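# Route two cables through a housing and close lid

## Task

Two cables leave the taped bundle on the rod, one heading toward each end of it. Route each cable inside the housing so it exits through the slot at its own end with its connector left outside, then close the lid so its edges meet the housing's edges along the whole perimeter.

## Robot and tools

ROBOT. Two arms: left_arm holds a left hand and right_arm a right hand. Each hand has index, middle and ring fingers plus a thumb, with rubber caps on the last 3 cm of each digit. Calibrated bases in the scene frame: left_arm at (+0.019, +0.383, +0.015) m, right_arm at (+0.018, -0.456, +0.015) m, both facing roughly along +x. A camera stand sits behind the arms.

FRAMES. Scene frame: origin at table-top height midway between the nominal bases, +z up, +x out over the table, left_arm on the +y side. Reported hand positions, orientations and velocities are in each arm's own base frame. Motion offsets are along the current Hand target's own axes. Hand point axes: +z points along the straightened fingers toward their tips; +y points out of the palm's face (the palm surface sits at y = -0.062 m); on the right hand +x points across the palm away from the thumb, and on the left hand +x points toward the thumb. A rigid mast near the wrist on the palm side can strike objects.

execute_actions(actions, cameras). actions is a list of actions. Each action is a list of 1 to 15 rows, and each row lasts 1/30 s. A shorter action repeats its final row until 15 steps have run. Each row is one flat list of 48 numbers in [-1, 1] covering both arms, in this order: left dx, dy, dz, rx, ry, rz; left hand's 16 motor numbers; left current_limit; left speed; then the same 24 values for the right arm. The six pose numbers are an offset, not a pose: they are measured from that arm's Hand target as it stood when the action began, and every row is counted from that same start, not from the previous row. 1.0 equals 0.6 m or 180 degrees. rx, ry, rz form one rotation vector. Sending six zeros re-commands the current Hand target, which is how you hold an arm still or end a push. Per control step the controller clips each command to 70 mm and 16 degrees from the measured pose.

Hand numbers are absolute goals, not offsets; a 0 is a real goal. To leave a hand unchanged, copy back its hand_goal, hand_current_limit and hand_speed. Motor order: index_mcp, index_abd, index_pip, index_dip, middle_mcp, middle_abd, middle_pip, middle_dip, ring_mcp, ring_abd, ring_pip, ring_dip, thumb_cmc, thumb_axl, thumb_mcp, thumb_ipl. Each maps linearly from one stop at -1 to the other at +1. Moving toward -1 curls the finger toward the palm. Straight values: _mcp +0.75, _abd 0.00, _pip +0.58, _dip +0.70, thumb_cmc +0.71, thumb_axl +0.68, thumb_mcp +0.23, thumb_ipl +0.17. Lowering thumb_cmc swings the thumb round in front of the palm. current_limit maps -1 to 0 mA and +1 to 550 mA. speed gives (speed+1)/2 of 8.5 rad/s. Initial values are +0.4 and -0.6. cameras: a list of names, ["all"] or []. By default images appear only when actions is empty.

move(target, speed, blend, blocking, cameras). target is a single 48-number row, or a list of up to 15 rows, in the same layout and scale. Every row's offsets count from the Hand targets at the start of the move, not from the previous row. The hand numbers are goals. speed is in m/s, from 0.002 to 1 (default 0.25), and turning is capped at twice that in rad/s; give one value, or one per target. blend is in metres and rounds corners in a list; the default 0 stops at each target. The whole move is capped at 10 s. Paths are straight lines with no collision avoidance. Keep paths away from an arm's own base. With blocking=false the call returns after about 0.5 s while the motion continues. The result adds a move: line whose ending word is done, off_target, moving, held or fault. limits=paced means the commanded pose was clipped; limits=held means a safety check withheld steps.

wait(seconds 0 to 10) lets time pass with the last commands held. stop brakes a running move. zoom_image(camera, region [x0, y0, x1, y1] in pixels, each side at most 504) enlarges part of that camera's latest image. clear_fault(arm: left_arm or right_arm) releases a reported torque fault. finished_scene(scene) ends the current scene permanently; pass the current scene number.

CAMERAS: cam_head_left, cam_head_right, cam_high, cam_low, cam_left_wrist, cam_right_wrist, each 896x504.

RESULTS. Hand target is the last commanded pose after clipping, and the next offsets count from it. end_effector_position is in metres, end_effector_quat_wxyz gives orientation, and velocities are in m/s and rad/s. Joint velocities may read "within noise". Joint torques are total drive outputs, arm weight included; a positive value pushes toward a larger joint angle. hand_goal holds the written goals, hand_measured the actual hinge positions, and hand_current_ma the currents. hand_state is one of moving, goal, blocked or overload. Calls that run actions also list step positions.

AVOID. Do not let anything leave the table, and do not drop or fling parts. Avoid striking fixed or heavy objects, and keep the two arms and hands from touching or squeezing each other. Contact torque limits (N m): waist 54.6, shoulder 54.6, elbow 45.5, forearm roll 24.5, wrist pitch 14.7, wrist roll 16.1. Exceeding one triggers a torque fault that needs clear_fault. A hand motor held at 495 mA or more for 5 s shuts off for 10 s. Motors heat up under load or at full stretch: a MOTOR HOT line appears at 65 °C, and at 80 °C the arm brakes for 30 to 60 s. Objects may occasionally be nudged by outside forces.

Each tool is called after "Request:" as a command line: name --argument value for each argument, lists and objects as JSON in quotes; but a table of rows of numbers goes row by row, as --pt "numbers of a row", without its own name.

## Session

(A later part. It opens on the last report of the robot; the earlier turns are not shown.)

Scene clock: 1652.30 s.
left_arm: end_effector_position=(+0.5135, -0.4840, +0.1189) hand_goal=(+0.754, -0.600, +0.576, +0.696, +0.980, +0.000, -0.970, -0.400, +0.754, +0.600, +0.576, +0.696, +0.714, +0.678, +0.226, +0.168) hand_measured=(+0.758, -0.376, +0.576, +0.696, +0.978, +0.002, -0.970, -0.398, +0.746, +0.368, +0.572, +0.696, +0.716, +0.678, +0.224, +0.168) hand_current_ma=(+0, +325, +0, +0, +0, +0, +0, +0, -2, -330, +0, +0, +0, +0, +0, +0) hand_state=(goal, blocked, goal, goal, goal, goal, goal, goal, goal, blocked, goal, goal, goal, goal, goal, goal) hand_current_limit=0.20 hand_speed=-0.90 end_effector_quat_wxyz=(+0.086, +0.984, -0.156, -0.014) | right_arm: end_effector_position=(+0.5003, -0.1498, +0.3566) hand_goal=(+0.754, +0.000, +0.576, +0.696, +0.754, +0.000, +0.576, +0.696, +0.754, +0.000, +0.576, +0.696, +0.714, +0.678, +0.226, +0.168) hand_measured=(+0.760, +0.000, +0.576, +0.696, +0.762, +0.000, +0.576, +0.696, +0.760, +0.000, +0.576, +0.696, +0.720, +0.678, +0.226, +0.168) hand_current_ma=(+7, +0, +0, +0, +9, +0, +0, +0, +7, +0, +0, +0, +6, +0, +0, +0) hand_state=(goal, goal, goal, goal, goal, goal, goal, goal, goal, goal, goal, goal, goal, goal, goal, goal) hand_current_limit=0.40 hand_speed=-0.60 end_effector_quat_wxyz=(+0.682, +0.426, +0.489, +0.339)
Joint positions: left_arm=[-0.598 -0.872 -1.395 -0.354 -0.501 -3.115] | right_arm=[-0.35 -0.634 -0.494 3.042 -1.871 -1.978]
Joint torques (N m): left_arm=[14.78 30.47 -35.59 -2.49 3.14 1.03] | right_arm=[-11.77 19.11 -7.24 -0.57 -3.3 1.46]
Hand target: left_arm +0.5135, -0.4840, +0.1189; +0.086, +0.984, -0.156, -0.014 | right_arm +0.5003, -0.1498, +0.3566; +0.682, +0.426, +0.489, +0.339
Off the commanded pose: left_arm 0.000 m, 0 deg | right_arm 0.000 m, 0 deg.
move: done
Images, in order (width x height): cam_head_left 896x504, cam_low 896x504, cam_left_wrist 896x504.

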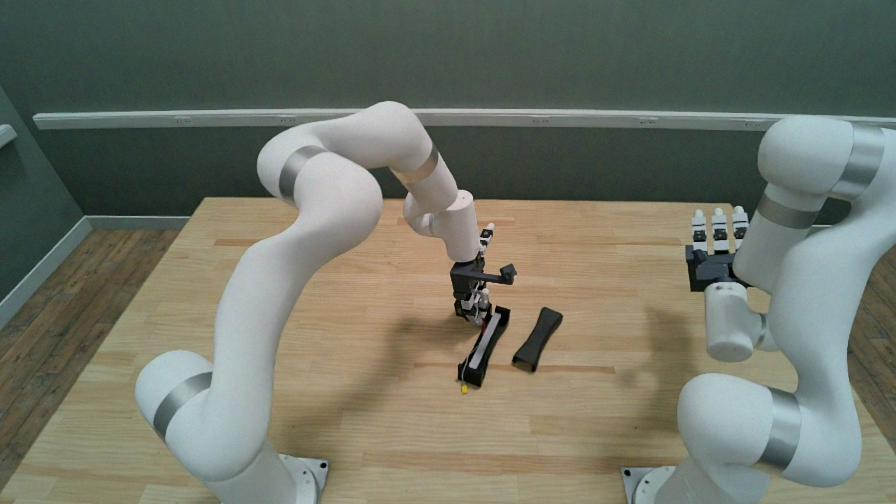

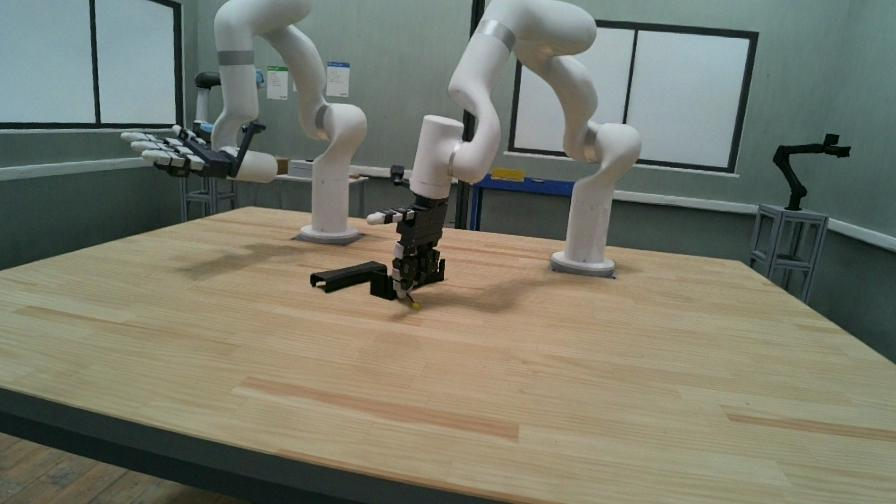

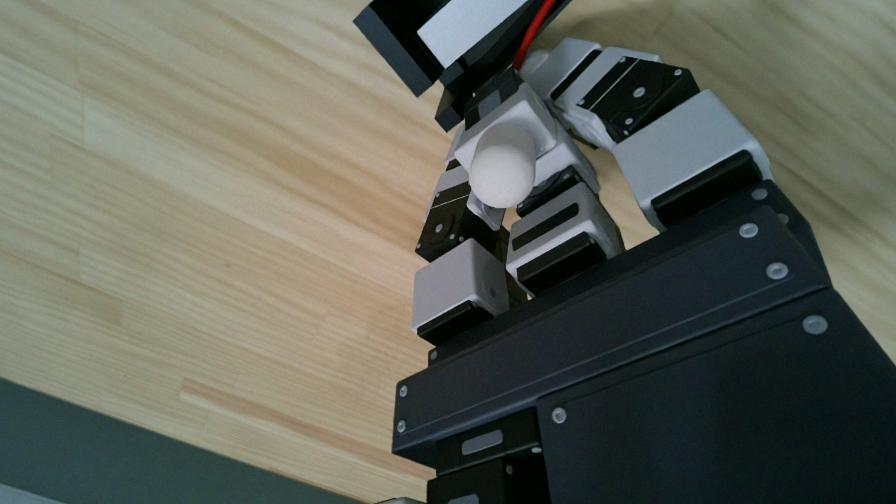

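Request:
move --target '[0,0.0102,-0.0575,0,0,0,0.754,-0.6,0.576,0.696,0.98,0,-0.97,-0.4,0.754,0.6,0.576,0.696,0.714,0.678,0.226,0.168,0.2,-0.9,0,0,0,0,0,0,0.754,0,0.576,0.696,0.754,0,0.576,0.696,0.754,0,0.576,0.696,0.714,0.678,0.226,0.168,0.4,-0.6]' --speed 0.04 --cameras '["cam_head_left","cam_low","cam_high"]'

Request:
zoom_image --camera "cam_low" --region '[360, 220, 460, 320]'

Request:
zoom_image --camera "cam_head_left" --region '[450, 260, 520, 340]'

Request:
zoom_image --camera "cam_high" --region '[330, 180, 500, 320]'

Scene clock: 1660.50 s.
left_arm: end_effector_position=(+0.5135, -0.4841, +0.1539) hand_goal=(+0.754, -0.600, +0.576, +0.696, +0.980, +0.000, -0.970, -0.400, +0.754, +0.600, +0.576, +0.696, +0.714, +0.678, +0.226, +0.168) hand_measured=(+0.758, -0.382, +0.578, +0.696, +0.978, +0.002, -0.970, -0.398, +0.746, +0.368, +0.572, +0.696, +0.716, +0.678, +0.224, +0.168) hand_current_ma=(+0, +330, +0, +0, +0, +0, +0, +0, -2, -330, -1, +0, +0, +0, +0, +0) hand_state=(goal, blocked, goal, goal, goal, goal, goal, goal, goal, blocked, goal, goal, goal, goal, goal, goal) hand_current_limit=0.20 hand_speed=-0.90 end_effector_quat_wxyz=(+0.086, +0.984, -0.156, -0.014) | right_arm: end_effector_position=(+0.5003, -0.1498, +0.3566) hand_goal=(+0.754, +0.000, +0.576, +0.696, +0.754, +0.000, +0.576, +0.696, +0.754, +0.000, +0.576, +0.696, +0.714, +0.678, +0.226, +0.168) hand_measured=(+0.760, +0.000, +0.576, +0.696, +0.762, +0.000, +0.576, +0.696, +0.760, +0.000, +0.576, +0.696, +0.720, +0.678, +0.226, +0.168) hand_current_ma=(+7, +0, +0, +0, +9, +0, +0, +0, +7, +0, +0, +0, +6, +0, +0, +0) hand_state=(goal, goal, goal, goal, goal, goal, goal, goal, goal, goal, goal, goal, goal, goal, goal, goal) hand_current_limit=0.40 hand_speed=-0.60 end_effector_quat_wxyz=(+0.682, +0.426, +0.489, +0.339)
Joint positions: left_arm=[-0.598 -0.814 -1.39 -0.324 -0.55 -3.15] | right_arm=[-0.35 -0.634 -0.494 3.042 -1.871 -1.978]
Joint torques (N m): left_arm=[5.03 56.13 -20.92 3.63 -2.08 -1.24] | right_arm=[-12.41 19.37 -7.05 -0.66 -3.25 1.43]
Hand target: left_arm +0.5135, -0.4841, +0.1539; +0.086, +0.984, -0.156, -0.014 | right_arm +0.5003, -0.1498, +0.3566; +0.682, +0.426, +0.489, +0.339
Off the commanded pose: left_arm 0.000 m, 0 deg | right_arm 0.000 m, 0 deg.
move: done
Images, in order (width x height): cam_head_left 896x504, cam_high 896x504, cam_low 896x504.

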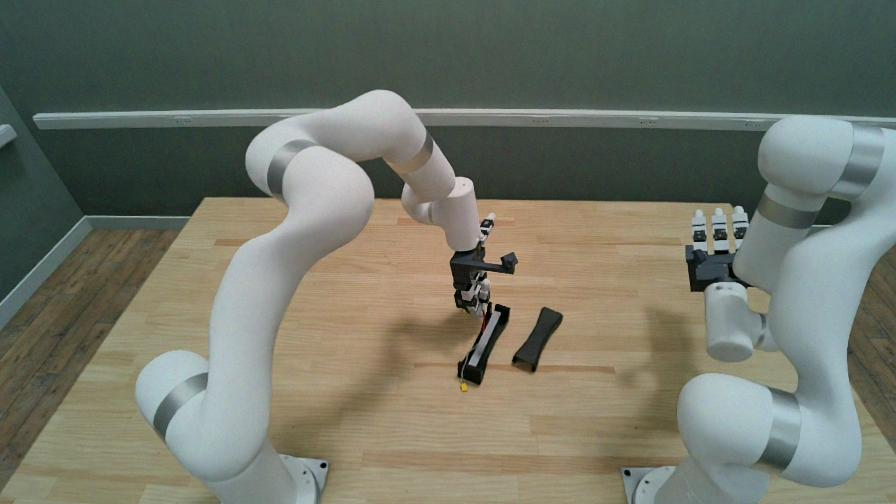

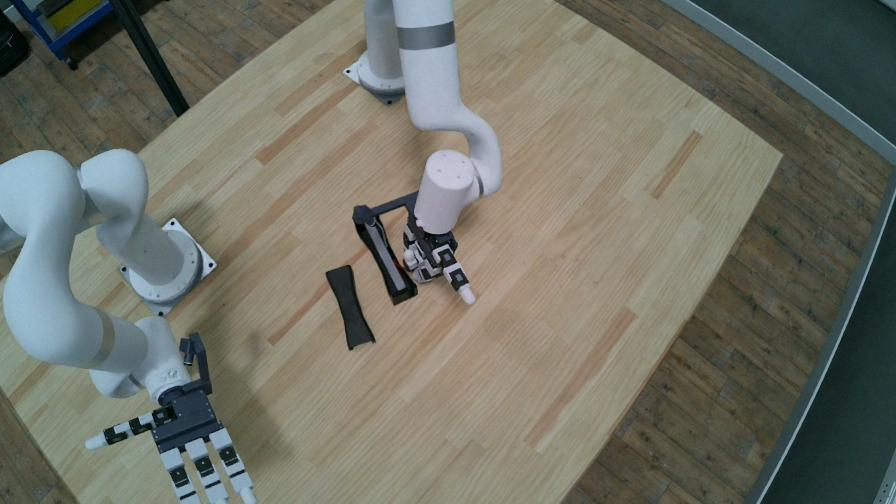

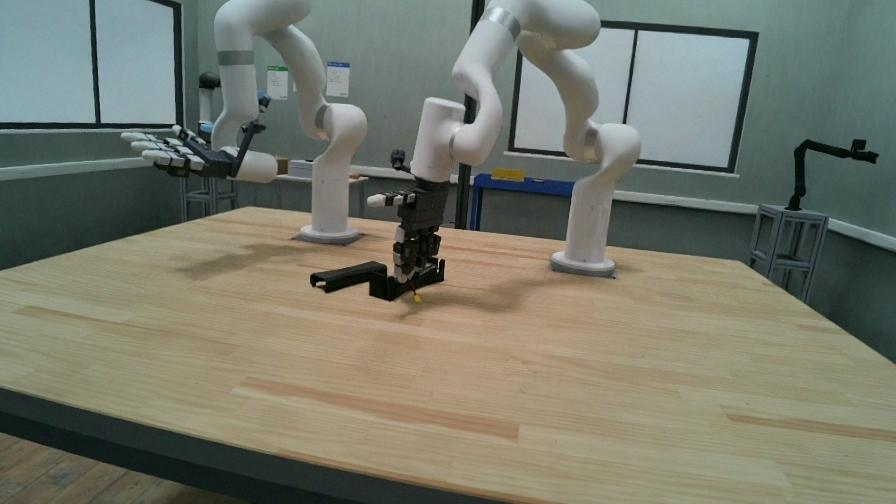

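Scaled by 5.040 from the camera's 896x504 image, which has a finer 1280x720 frame.

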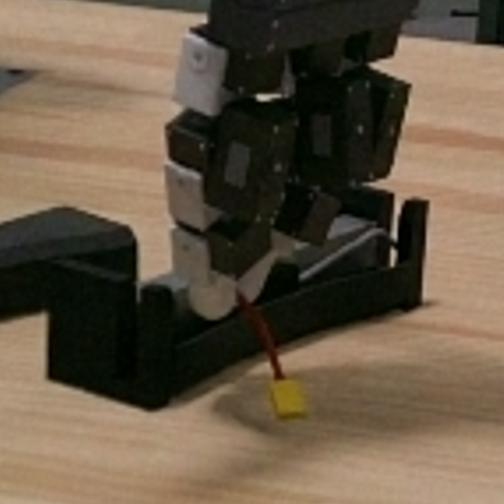

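Scaled by 6.300 from the camera's 896x504 image, which has a finer 1280x720 frame.

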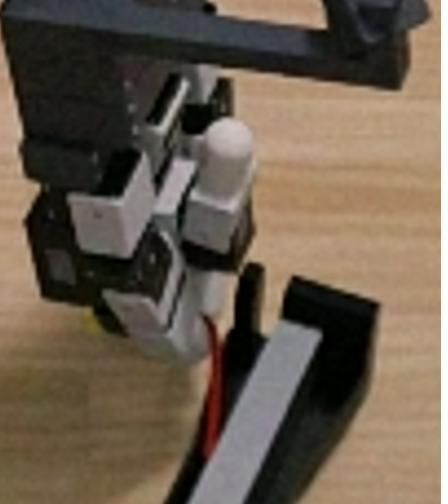

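Scaled by 2.965 from the camera's 896x504 image, which has a finer 1280x720 frame.

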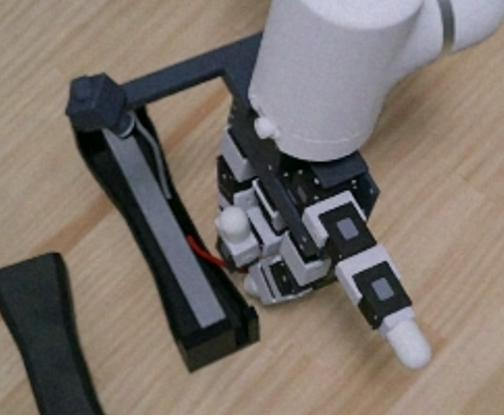

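Request:
execute_actions --actions '[[[0,0,0,0,0,0,0.754,-0.386,0.576,0.696,0.98,0,-0.97,-0.4,0.754,0.374,0.576,0.696,0.714,0.678,0.226,0.168,-0.5,-0.9,0,0,0,0,0,0,0.754,0,0.576,0.696,0.754,0,0.576,0.696,0.754,0,0.576,0.696,0.714,0.678,0.226,0.168,0.4,-0.6]]]' --cameras '["cam_head_left","cam_low"]'

Request:
zoom_image --camera "cam_low" --region '[360, 220, 460, 320]'

Request:
zoom_image --camera "cam_head_left" --region '[440, 270, 540, 400]'

Scene clock: 1728.80 s.
left_arm: end_effector_position=(+0.5135, -0.4841, +0.1540) hand_goal=(+0.754, -0.386, +0.576, +0.696, +0.980, +0.000, -0.970, -0.400, +0.754, +0.374, +0.576, +0.696, +0.714, +0.678, +0.226, +0.168) hand_measured=(+0.758, -0.370, +0.578, +0.696, +0.978, +0.002, -0.970, -0.398, +0.748, +0.352, +0.572, +0.696, +0.716, +0.678, +0.224, +0.168) hand_current_ma=(+0, +4, +0, +0, +0, +0, +0, +0, -1, -8, -1, +0, +0, +0, +0, +0) hand_state=(goal, goal, goal, goal, goal, goal, goal, goal, goal, blocked, goal, goal, goal, goal, goal, goal) hand_current_limit=-0.50 hand_speed=-0.90 end_effector_quat_wxyz=(+0.086, +0.984, -0.156, -0.014) | right_arm: end_effector_position=(+0.5003, -0.1498, +0.3566) hand_goal=(+0.754, +0.000, +0.576, +0.696, +0.754, +0.000, +0.576, +0.696, +0.754, +0.000, +0.576, +0.696, +0.714, +0.678, +0.226, +0.168) hand_measured=(+0.760, +0.000, +0.576, +0.696, +0.762, +0.000, +0.576, +0.696, +0.760, +0.000, +0.576, +0.696, +0.720, +0.678, +0.226, +0.168) hand_current_ma=(+7, +0, +0, +0, +9, +0, +0, +0, +7, +0, +0, +0, +6, +0, +0, +0) hand_state=(goal, goal, goal, goal, goal, goal, goal, goal, goal, goal, goal, goal, goal, goal, goal, goal) hand_current_limit=0.40 hand_speed=-0.60 end_effector_quat_wxyz=(+0.682, +0.426, +0.489, +0.339)
Joint positions: left_arm=[-0.598 -0.814 -1.39 -0.324 -0.55 -3.15] | right_arm=[-0.35 -0.634 -0.494 3.042 -1.871 -1.978]
Joint torques (N m): left_arm=[-12.5 53.8 -35.29 3.56 -2.11 -1.18] | right_arm=[-11.78 19.78 -6.78 -0.6 -3.2 1.46]
Hand target: left_arm +0.5135, -0.4841, +0.1539; +0.086, +0.984, -0.156, -0.014 | right_arm +0.5003, -0.1498, +0.3566; +0.682, +0.426, +0.489, +0.339
Off the commanded pose: left_arm 0.000 m, 0 deg | right_arm 0.000 m, 0 deg.
Step readings (end_effector_position of left_arm | right_arm):
0: (+0.5135, -0.4841, +0.1539) | (+0.5003, -0.1498, +0.3566)
1: (+0.5135, -0.4841, +0.1539) | (+0.5003, -0.1498, +0.3566)
2: (+0.5135, -0.4841, +0.1539) | (+0.5003, -0.1498, +0.3566)
4: (+0.5135, -0.4841, +0.1539) | (+0.5003, -0.1498, +0.3566)
8: (+0.5135, -0.4841, +0.1539) | (+0.5003, -0.1498, +0.3566)
15: (+0.5135, -0.4841, +0.1540) | (+0.5003, -0.1498, +0.3566)
Images, in order (width x height): cam_head_left 896x504, cam_low 896x504.

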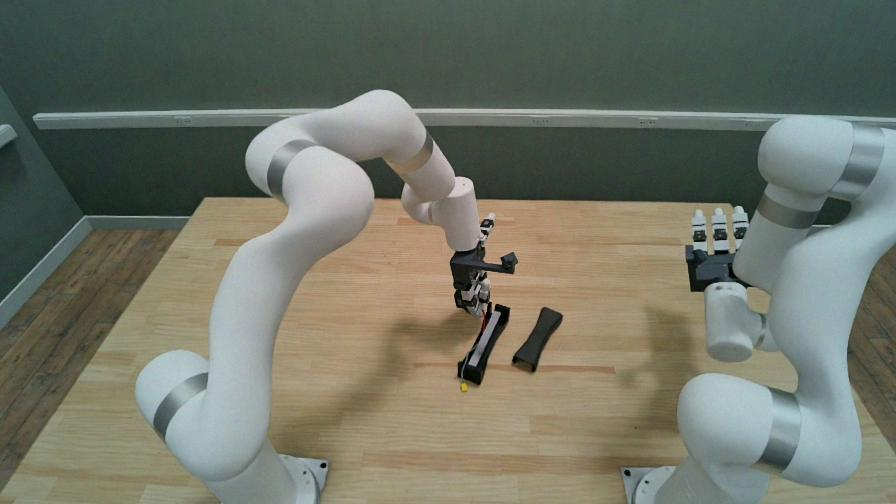

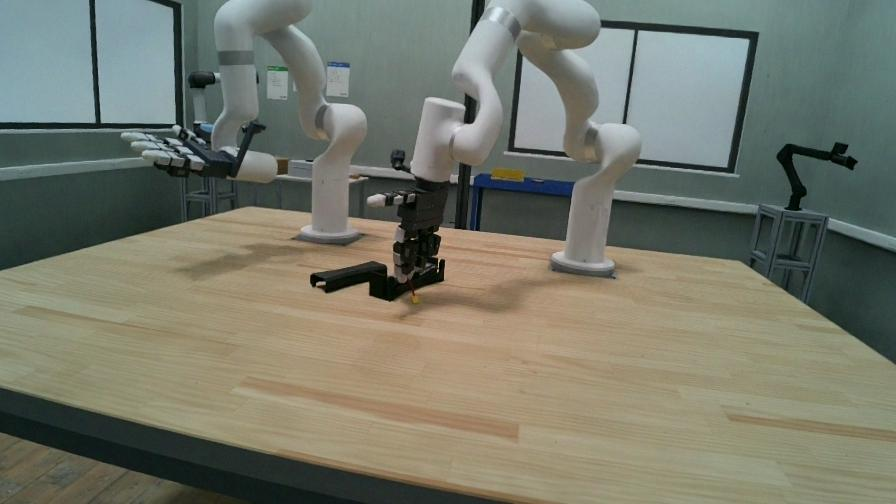

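Scaled by 5.040 from the camera's 896x504 image, which has a finer 1280x720 frame.

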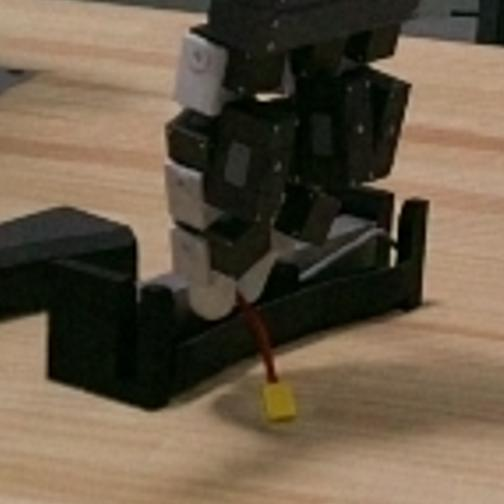

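Scaled by 3.877 from the camera's 896x504 image, which has a finer 1280x720 frame.

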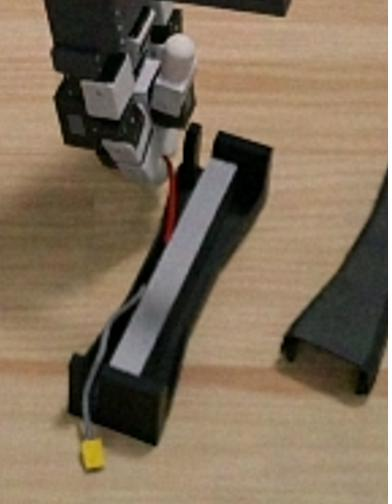

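Request:
move --target '[0.0213,-0.0097,-0.0087,0,0,0,0.754,-0.386,0.576,0.696,0.98,0,-0.97,-0.4,0.754,0.374,0.576,0.696,0.714,0.678,0.226,0.168,-0.5,-0.9,0,0,0,0,0,0,0.754,0,0.576,0.696,0.754,0,0.576,0.696,0.754,0,0.576,0.696,0.714,0.678,0.226,0.168,0.4,-0.6]' --speed 0.02 --cameras '["cam_head_left","cam_low"]'

Request:
zoom_image --camera "cam_low" --region '[360, 220, 460, 320]'

Request:
zoom_image --camera "cam_head_left" --region '[440, 270, 540, 400]'

Scene clock: 1744.80 s.
left_arm: end_effector_position=(+0.5277, -0.4818, +0.1581) hand_goal=(+0.754, -0.386, +0.576, +0.696, +0.980, +0.000, -0.970, -0.400, +0.754, +0.374, +0.576, +0.696, +0.714, +0.678, +0.226, +0.168) hand_measured=(+0.748, -0.370, +0.572, +0.696, +0.978, +0.002, -0.970, -0.398, +0.752, +0.336, +0.574, +0.696, +0.716, +0.678, +0.224, +0.168) hand_current_ma=(-1, +4, +0, +0, +0, +0, +0, +0, +0, -23, +0, +0, +0, +0, +0, +0) hand_state=(goal, goal, goal, goal, goal, goal, goal, goal, goal, blocked, goal, goal, goal, goal, goal, goal) hand_current_limit=-0.50 hand_speed=-0.90 end_effector_quat_wxyz=(+0.086, +0.984, -0.156, -0.014) | right_arm: end_effector_position=(+0.5003, -0.1498, +0.3566) hand_goal=(+0.754, +0.000, +0.576, +0.696, +0.754, +0.000, +0.576, +0.696, +0.754, +0.000, +0.576, +0.696, +0.714, +0.678, +0.226, +0.168) hand_measured=(+0.760, +0.000, +0.576, +0.696, +0.762, +0.000, +0.576, +0.696, +0.760, +0.000, +0.576, +0.696, +0.720, +0.678, +0.226, +0.168) hand_current_ma=(+7, +0, +0, +0, +9, +0, +0, +0, +7, +0, +0, +0, +6, +0, +0, +0) hand_state=(goal, goal, goal, goal, goal, goal, goal, goal, goal, goal, goal, goal, goal, goal, goal, goal) hand_current_limit=0.40 hand_speed=-0.60 end_effector_quat_wxyz=(+0.682, +0.426, +0.489, +0.339)
Joint positions: left_arm=[-0.583 -0.83 -1.429 -0.312 -0.576 -3.149] | right_arm=[-0.35 -0.634 -0.494 3.042 -1.871 -1.978]
Joint torques (N m): left_arm=[15.7 30.74 -39.36 3.61 -2.45 1.01] | right_arm=[-11.67 19.44 -6.95 -0.42 -3.23 1.42]
Hand target: left_arm +0.5277, -0.4818, +0.1581; +0.086, +0.984, -0.156, -0.014 | right_arm +0.5003, -0.1498, +0.3566; +0.682, +0.426, +0.489, +0.339
Off the commanded pose: left_arm 0.000 m, 0 deg | right_arm 0.000 m, 0 deg.
move: done
Images, in order (width x height): cam_head_left 896x504, cam_low 896x504.

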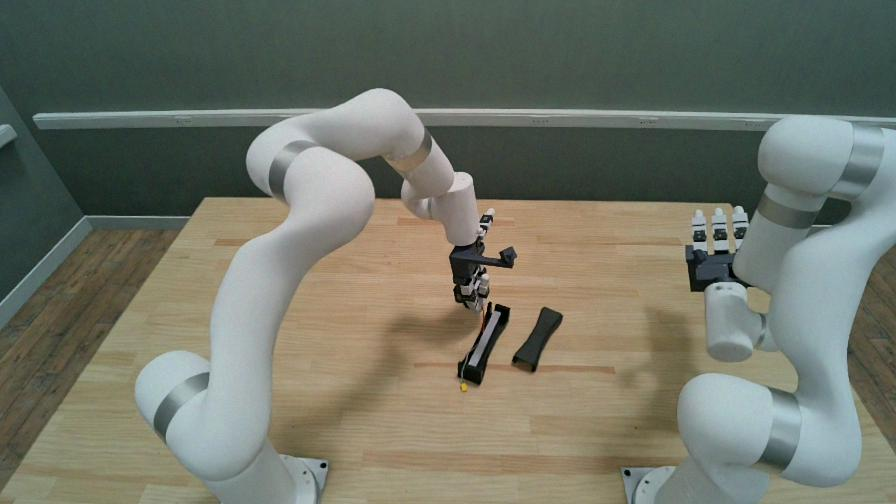

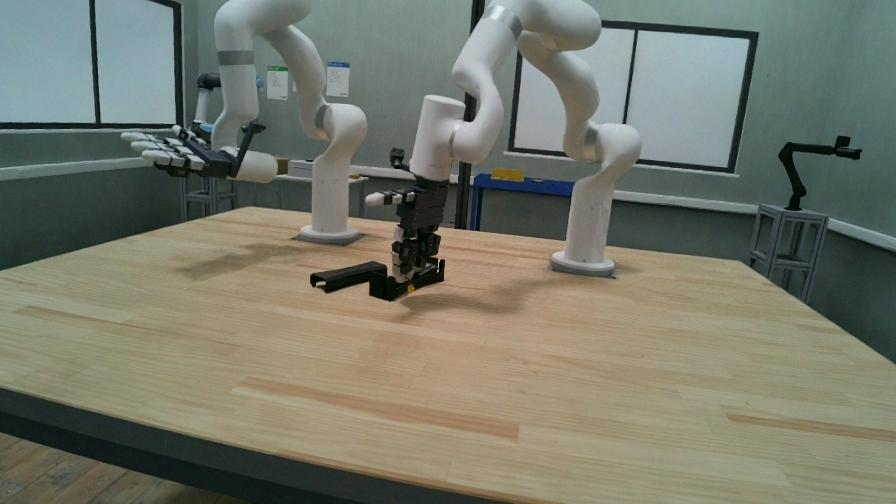

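Scaled by 5.040 from the camera's 896x504 image, which has a finer 1280x720 frame.

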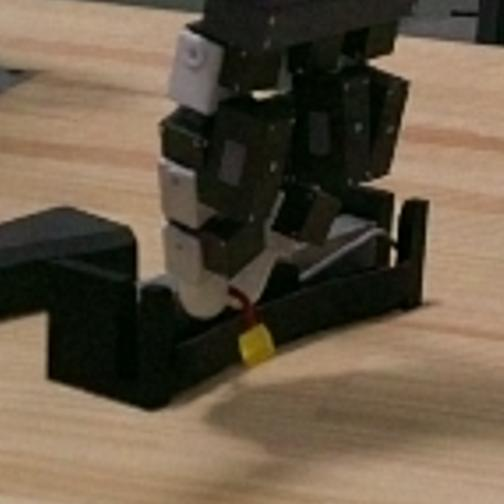

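Scaled by 3.877 from the camera's 896x504 image, which has a finer 1280x720 frame.

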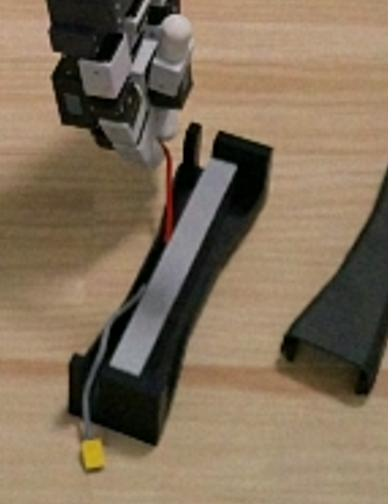

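Request:
move --target '[0.0142,-0.0065,-0.0058,0,0,0,0.754,-0.386,0.576,0.696,0.98,0,-0.97,-0.4,0.754,0.374,0.576,0.696,0.714,0.678,0.226,0.168,-0.5,-0.9,0,0,0,0,0,0,0.754,0,0.576,0.696,0.754,0,0.576,0.696,0.754,0,0.576,0.696,0.714,0.678,0.226,0.168,0.4,-0.6]' --speed 0.02 --cameras '["cam_head_left","cam_low"]'

Request:
zoom_image --camera "cam_low" --region '[360, 220, 460, 320]'

Request:
zoom_image --camera "cam_head_left" --region '[440, 270, 540, 400]'

Scene clock: 1759.97 s.
left_arm: end_effector_position=(+0.5372, -0.4802, +0.1608) hand_goal=(+0.754, -0.386, +0.576, +0.696, +0.980, +0.000, -0.970, -0.400, +0.754, +0.374, +0.576, +0.696, +0.714, +0.678, +0.226, +0.168) hand_measured=(+0.750, -0.370, +0.572, +0.694, +0.978, +0.000, -0.970, -0.398, +0.752, +0.368, +0.574, +0.696, +0.716, +0.678, +0.224, +0.168) hand_current_ma=(-1, +4, +0, +0, +0, +0, +0, +0, +0, -1, +0, +0, +0, +0, +0, +0) hand_state=(goal, goal, goal, goal, goal, goal, goal, goal, goal, goal, goal, goal, goal, goal, goal, goal) hand_current_limit=-0.50 hand_speed=-0.90 end_effector_quat_wxyz=(+0.086, +0.984, -0.156, -0.014) | right_arm: end_effector_position=(+0.5003, -0.1498, +0.3566) hand_goal=(+0.754, +0.000, +0.576, +0.696, +0.754, +0.000, +0.576, +0.696, +0.754, +0.000, +0.576, +0.696, +0.714, +0.678, +0.226, +0.168) hand_measured=(+0.760, +0.000, +0.576, +0.696, +0.762, +0.000, +0.576, +0.696, +0.760, +0.000, +0.576, +0.696, +0.720, +0.678, +0.226, +0.168) hand_current_ma=(+7, +0, +0, +0, +9, +0, +0, +0, +7, +0, +0, +0, +6, +0, +0, +0) hand_state=(goal, goal, goal, goal, goal, goal, goal, goal, goal, goal, goal, goal, goal, goal, goal, goal) hand_current_limit=0.40 hand_speed=-0.60 end_effector_quat_wxyz=(+0.682, +0.426, +0.489, +0.339)
Joint positions: left_arm=[-0.573 -0.84 -1.456 -0.305 -0.593 -3.148] | right_arm=[-0.35 -0.634 -0.494 3.042 -1.871 -1.978]
Joint torques (N m): left_arm=[15.2 30.2 -37.4 3.63 -2.75 1.06] | right_arm=[-11.19 19.23 -6.81 -0.32 -3.22 1.38]
Hand target: left_arm +0.5372, -0.4802, +0.1608; +0.086, +0.984, -0.156, -0.014 | right_arm +0.5003, -0.1498, +0.3566; +0.682, +0.426, +0.489, +0.339
Off the commanded pose: left_arm 0.000 m, 0 deg | right_arm 0.000 m, 0 deg.
move: done
Images, in order (width x height): cam_head_left 896x504, cam_low 896x504.

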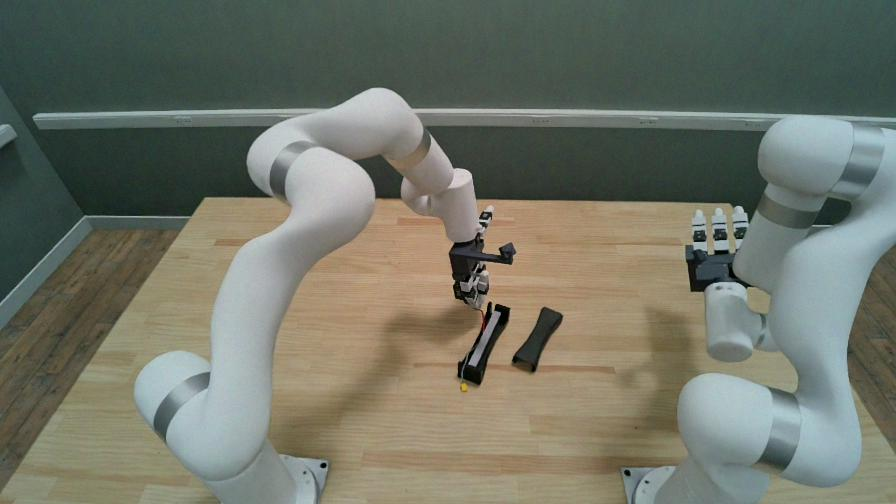

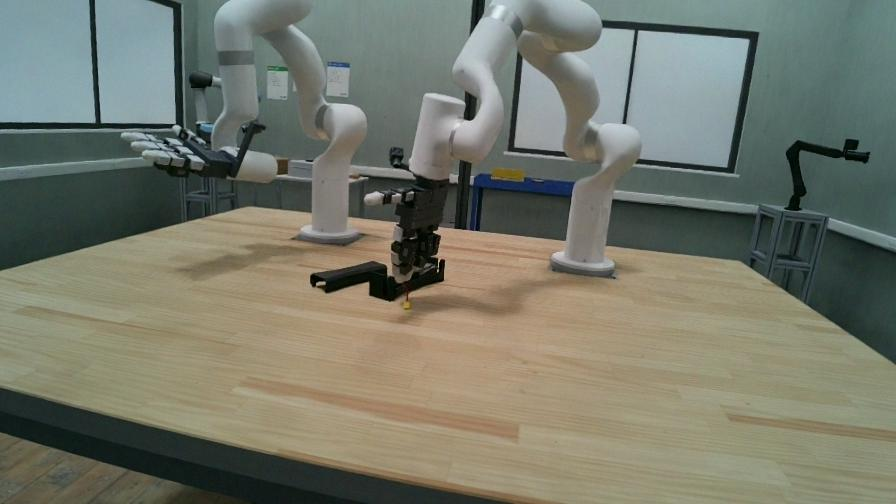

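Scaled by 5.040 from the camera's 896x504 image, which has a finer 1280x720 frame.

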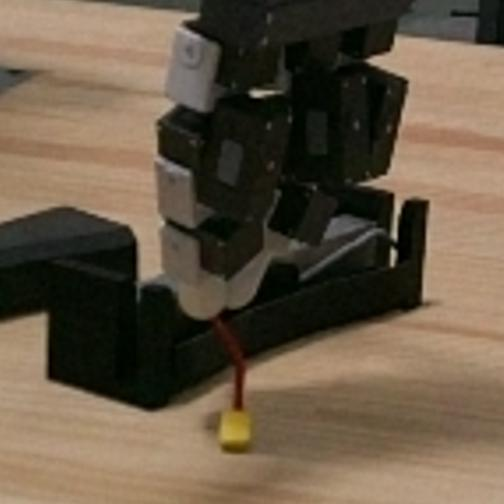

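Scaled by 3.877 from the camera's 896x504 image, which has a finer 1280x720 frame.

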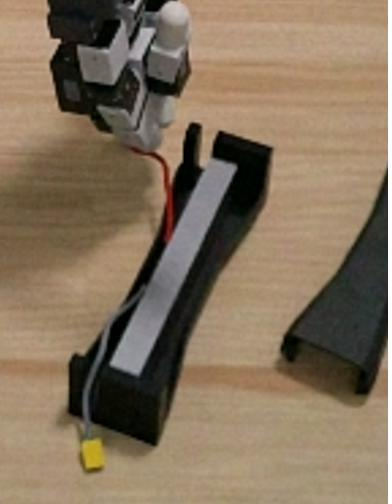

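Request:
execute_actions --actions '[[[0,0,0,0,0,0,0.754,-0.6,0.576,0.696,0.98,0,-0.97,-0.4,0.754,0.6,0.576,0.696,0.714,0.678,0.226,0.168,0.1,-0.9,0,0,0,0,0,0,0.754,0,0.576,0.696,0.754,0,0.576,0.696,0.754,0,0.576,0.696,0.714,0.678,0.226,0.168,0.4,-0.6]]]' --cameras '["cam_head_left","cam_low","cam_high"]'

Request:
zoom_image --camera "cam_low" --region '[360, 220, 460, 320]'

Request:
zoom_image --camera "cam_head_left" --region '[440, 270, 540, 400]'

Scene clock: 1772.87 s.
left_arm: end_effector_position=(+0.5372, -0.4802, +0.1608) hand_goal=(+0.754, -0.600, +0.576, +0.696, +0.980, +0.000, -0.970, -0.400, +0.754, +0.600, +0.576, +0.696, +0.714, +0.678, +0.226, +0.168) hand_measured=(+0.750, -0.390, +0.572, +0.694, +0.980, +0.000, -0.976, -0.398, +0.752, +0.392, +0.574, +0.696, +0.716, +0.678, +0.224, +0.168) hand_current_ma=(-1, +303, +0, +0, +0, +0, -1, +0, +0, -302, +0, +0, +0, +0, +0, +0) hand_state=(goal, blocked, goal, goal, goal, goal, goal, goal, goal, blocked, goal, goal, goal, goal, goal, goal) hand_current_limit=0.10 hand_speed=-0.90 end_effector_quat_wxyz=(+0.086, +0.984, -0.156, -0.014) | right_arm: end_effector_position=(+0.5003, -0.1498, +0.3566) hand_goal=(+0.754, +0.000, +0.576, +0.696, +0.754, +0.000, +0.576, +0.696, +0.754, +0.000, +0.576, +0.696, +0.714, +0.678, +0.226, +0.168) hand_measured=(+0.760, +0.000, +0.576, +0.696, +0.762, +0.000, +0.576, +0.696, +0.760, +0.000, +0.576, +0.696, +0.720, +0.678, +0.226, +0.168) hand_current_ma=(+7, +0, +0, +0, +9, +0, +0, +0, +7, +0, +0, +0, +6, +0, +0, +0) hand_state=(goal, goal, goal, goal, goal, goal, goal, goal, goal, goal, goal, goal, goal, goal, goal, goal) hand_current_limit=0.40 hand_speed=-0.60 end_effector_quat_wxyz=(+0.682, +0.426, +0.489, +0.339)
Joint positions: left_arm=[-0.573 -0.841 -1.456 -0.305 -0.593 -3.148] | right_arm=[-0.35 -0.634 -0.494 3.042 -1.871 -1.978]
Joint torques (N m): left_arm=[15.13 29.78 -37.92 3.53 -2.72 0.97] | right_arm=[-11.19 19.29 -7.13 -0.36 -3.26 1.39]
Hand target: left_arm +0.5372, -0.4802, +0.1608; +0.086, +0.984, -0.156, -0.014 | right_arm +0.5003, -0.1498, +0.3566; +0.682, +0.426, +0.489, +0.339
Off the commanded pose: left_arm 0.000 m, 0 deg | right_arm 0.000 m, 0 deg.
Step readings (end_effector_position of left_arm | right_arm):
0: (+0.5372, -0.4802, +0.1608) | (+0.5003, -0.1498, +0.3566)
1: (+0.5372, -0.4802, +0.1608) | (+0.5003, -0.1498, +0.3566)
2: (+0.5372, -0.4802, +0.1608) | (+0.5003, -0.1498, +0.3566)
4: (+0.5372, -0.4802, +0.1608) | (+0.5003, -0.1498, +0.3566)
8: (+0.5372, -0.4802, +0.1608) | (+0.5003, -0.1498, +0.3566)
15: (+0.5372, -0.4802, +0.1608) | (+0.5003, -0.1498, +0.3566)
Images, in order (width x height): cam_head_left 896x504, cam_high 896x504, cam_low 896x504.

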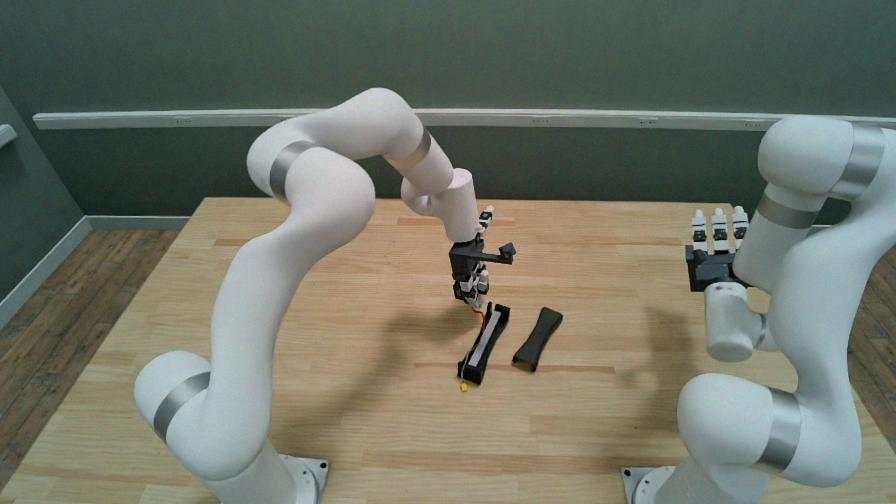

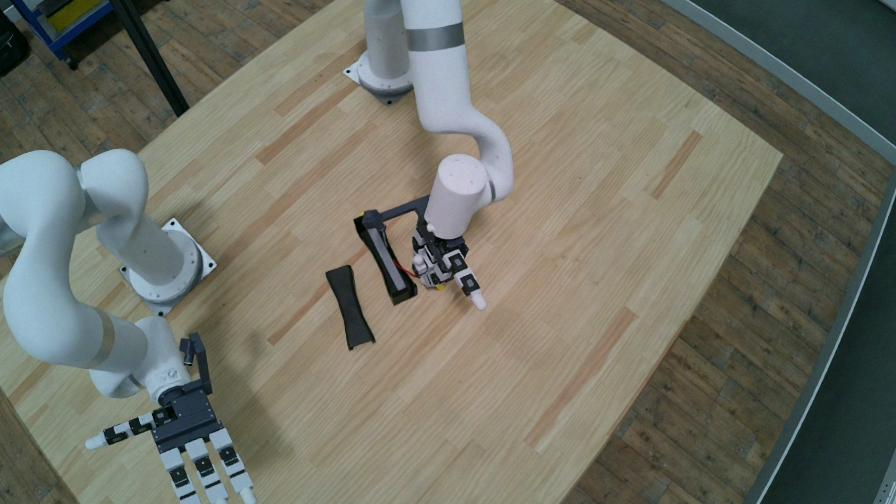

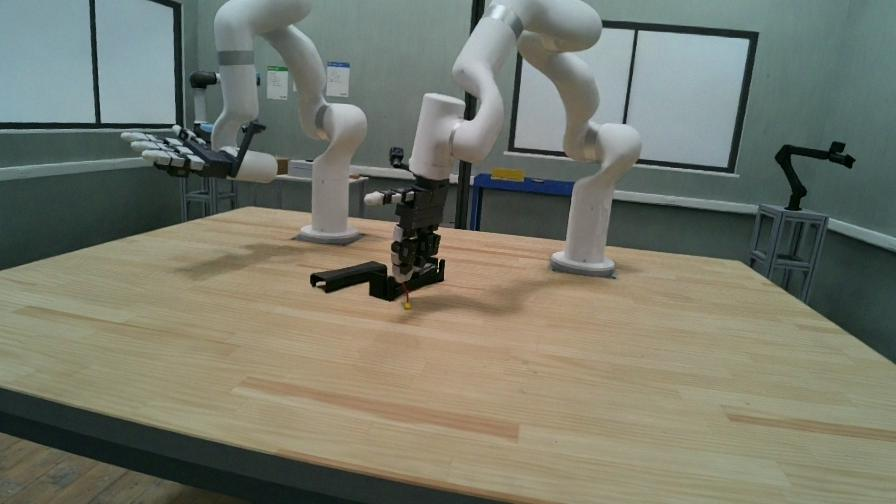

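Scaled by 5.040 from the camera's 896x504 image, which has a finer 1280x720 frame.

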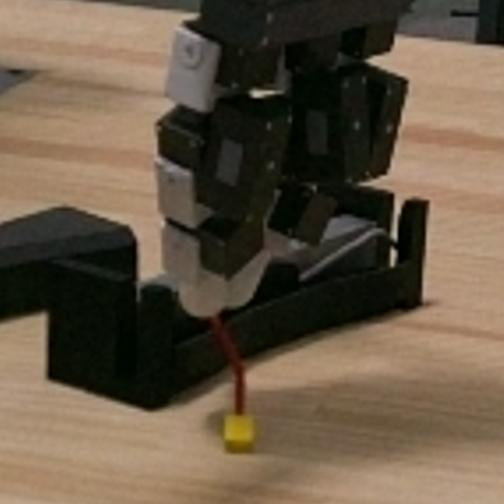

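Scaled by 3.877 from the camera's 896x504 image, which has a finer 1280x720 frame.

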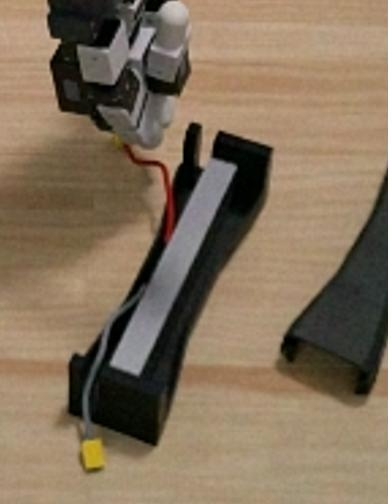

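Request:
move --target '[0,0.0145,-0.082,0,0,0,0.754,-0.24,0.576,0.696,0.98,0,-0.97,-0.4,0.754,0.24,0.576,0.696,0.714,0.678,0.226,0.168,-0.4,-0.8,0,0,0,0,0,0,0.754,0,0.576,0.696,0.754,0,0.576,0.696,0.754,0,0.576,0.696,0.714,0.678,0.226,0.168,0.4,-0.6]' --speed 0.08 --cameras '["cam_head_left","cam_low","cam_high"]'

Request:
zoom_image --camera "cam_low" --region '[360, 220, 460, 320]'

Request:
zoom_image --camera "cam_head_left" --region '[450, 260, 520, 340]'

Request:
zoom_image --camera "cam_high" --region '[350, 200, 470, 320]'

Scene clock: 1787.27 s.
left_arm: end_effector_position=(+0.5372, -0.4802, +0.2107) hand_goal=(+0.754, -0.240, +0.576, +0.696, +0.980, +0.000, -0.970, -0.400, +0.754, +0.240, +0.576, +0.696, +0.714, +0.678, +0.226, +0.168) hand_measured=(+0.752, -0.242, +0.574, +0.694, +0.980, +0.000, -0.970, -0.398, +0.752, +0.242, +0.574, +0.696, +0.716, +0.678, +0.224, +0.168) hand_current_ma=(+0, +0, +0, +0, +0, +0, +0, +0, +0, +0, +0, +0, +0, +0, +0, +0) hand_state=(goal, goal, goal, goal, goal, goal, goal, goal, goal, goal, goal, goal, goal, goal, goal, goal) hand_current_limit=-0.40 hand_speed=-0.80 end_effector_quat_wxyz=(+0.086, +0.984, -0.156, -0.014) | right_arm: end_effector_position=(+0.5003, -0.1498, +0.3566) hand_goal=(+0.754, +0.000, +0.576, +0.696, +0.754, +0.000, +0.576, +0.696, +0.754, +0.000, +0.576, +0.696, +0.714, +0.678, +0.226, +0.168) hand_measured=(+0.760, +0.000, +0.576, +0.696, +0.762, +0.000, +0.576, +0.696, +0.760, +0.000, +0.576, +0.696, +0.720, +0.678, +0.226, +0.168) hand_current_ma=(+7, +0, +0, +0, +9, +0, +0, +0, +7, +0, +0, +0, +6, +0, +0, +0) hand_state=(goal, goal, goal, goal, goal, goal, goal, goal, goal, goal, goal, goal, goal, goal, goal, goal) hand_current_limit=0.40 hand_speed=-0.60 end_effector_quat_wxyz=(+0.682, +0.426, +0.489, +0.339)
Joint positions: left_arm=[-0.573 -0.769 -1.463 -0.274 -0.668 -3.186] | right_arm=[-0.35 -0.634 -0.494 3.042 -1.871 -1.978]
Joint torques (N m): left_arm=[8.57 54.84 -38.7 3.57 -2.74 -1.14] | right_arm=[-10.98 19.55 -6.57 -0.23 -3.28 1.43]
Hand target: left_arm +0.5372, -0.4802, +0.2108; +0.086, +0.984, -0.156, -0.014 | right_arm +0.5003, -0.1498, +0.3566; +0.682, +0.426, +0.489, +0.339
Off the commanded pose: left_arm 0.000 m, 0 deg | right_arm 0.000 m, 0 deg.
move: done
Images, in order (width x height): cam_head_left 896x504, cam_high 896x504, cam_low 896x504.

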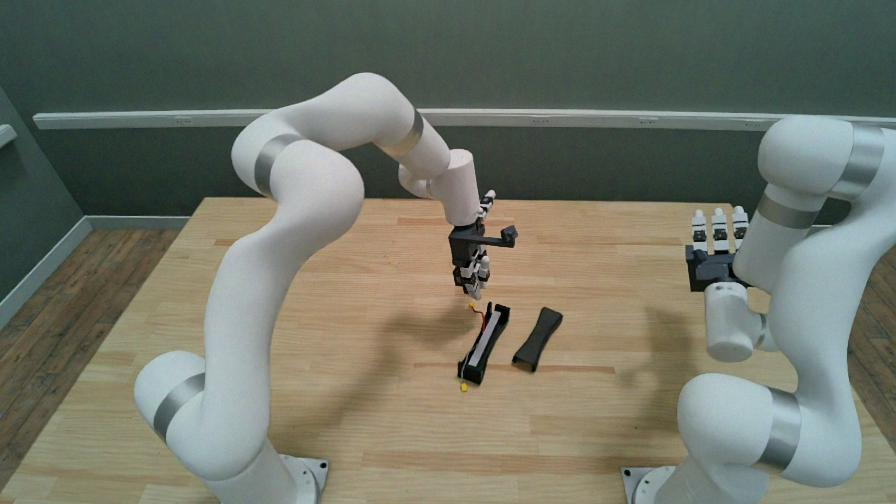

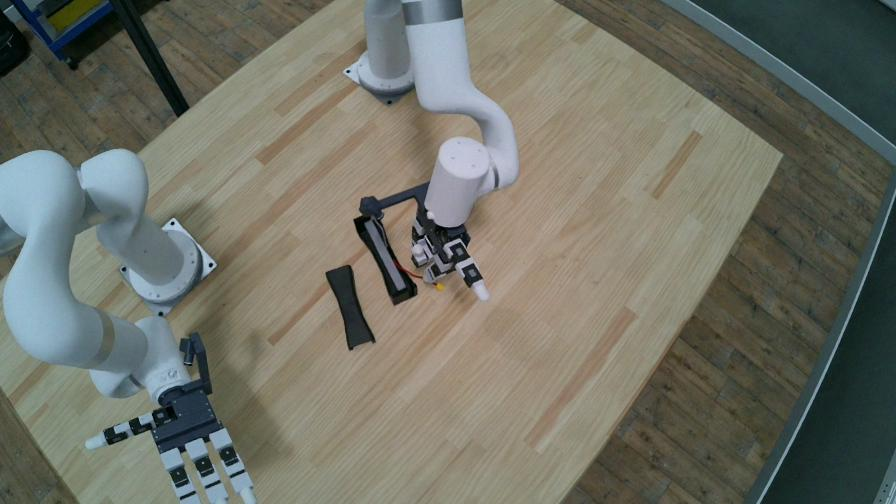

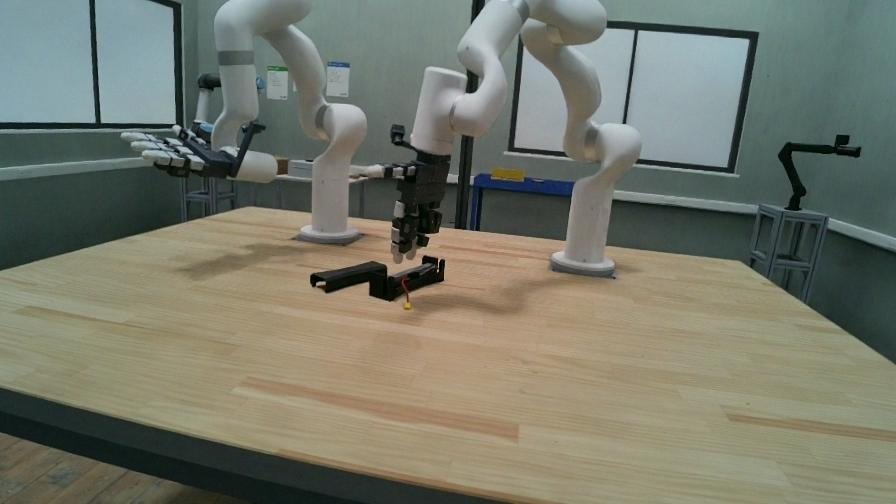

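Scaled by 5.040 from the camera's 896x504 image, which has a finer 1280x720 frame.

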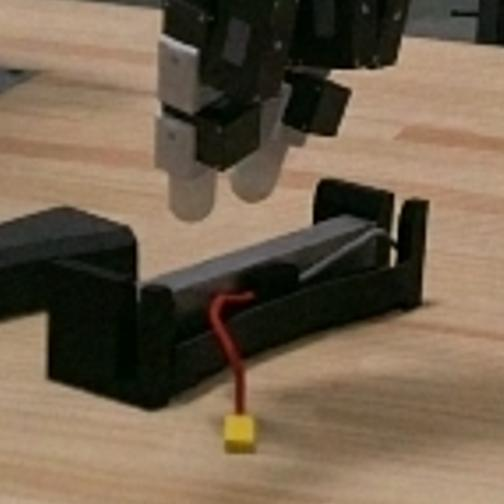

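Scaled by 6.300 from the camera's 896x504 image, which has a finer 1280x720 frame.

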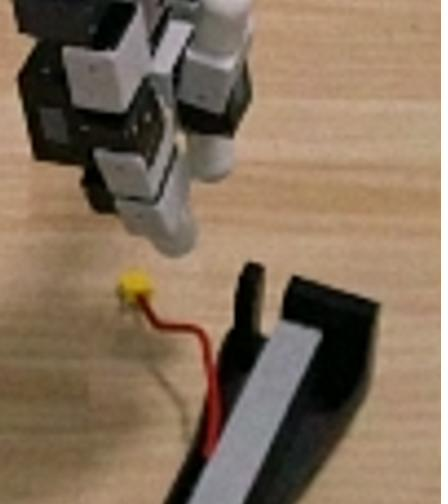

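Scaled by 4.200 from the camera's 896x504 image, which has a finer 1280x720 frame.

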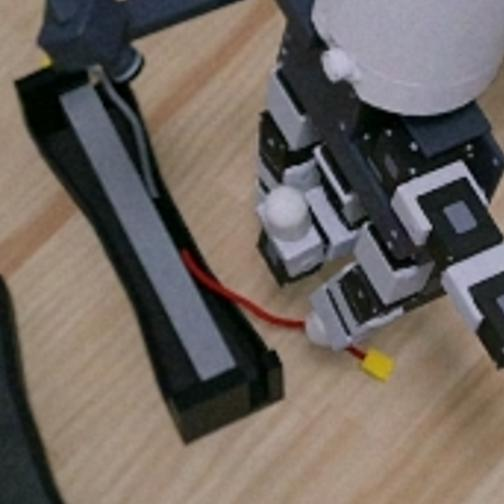

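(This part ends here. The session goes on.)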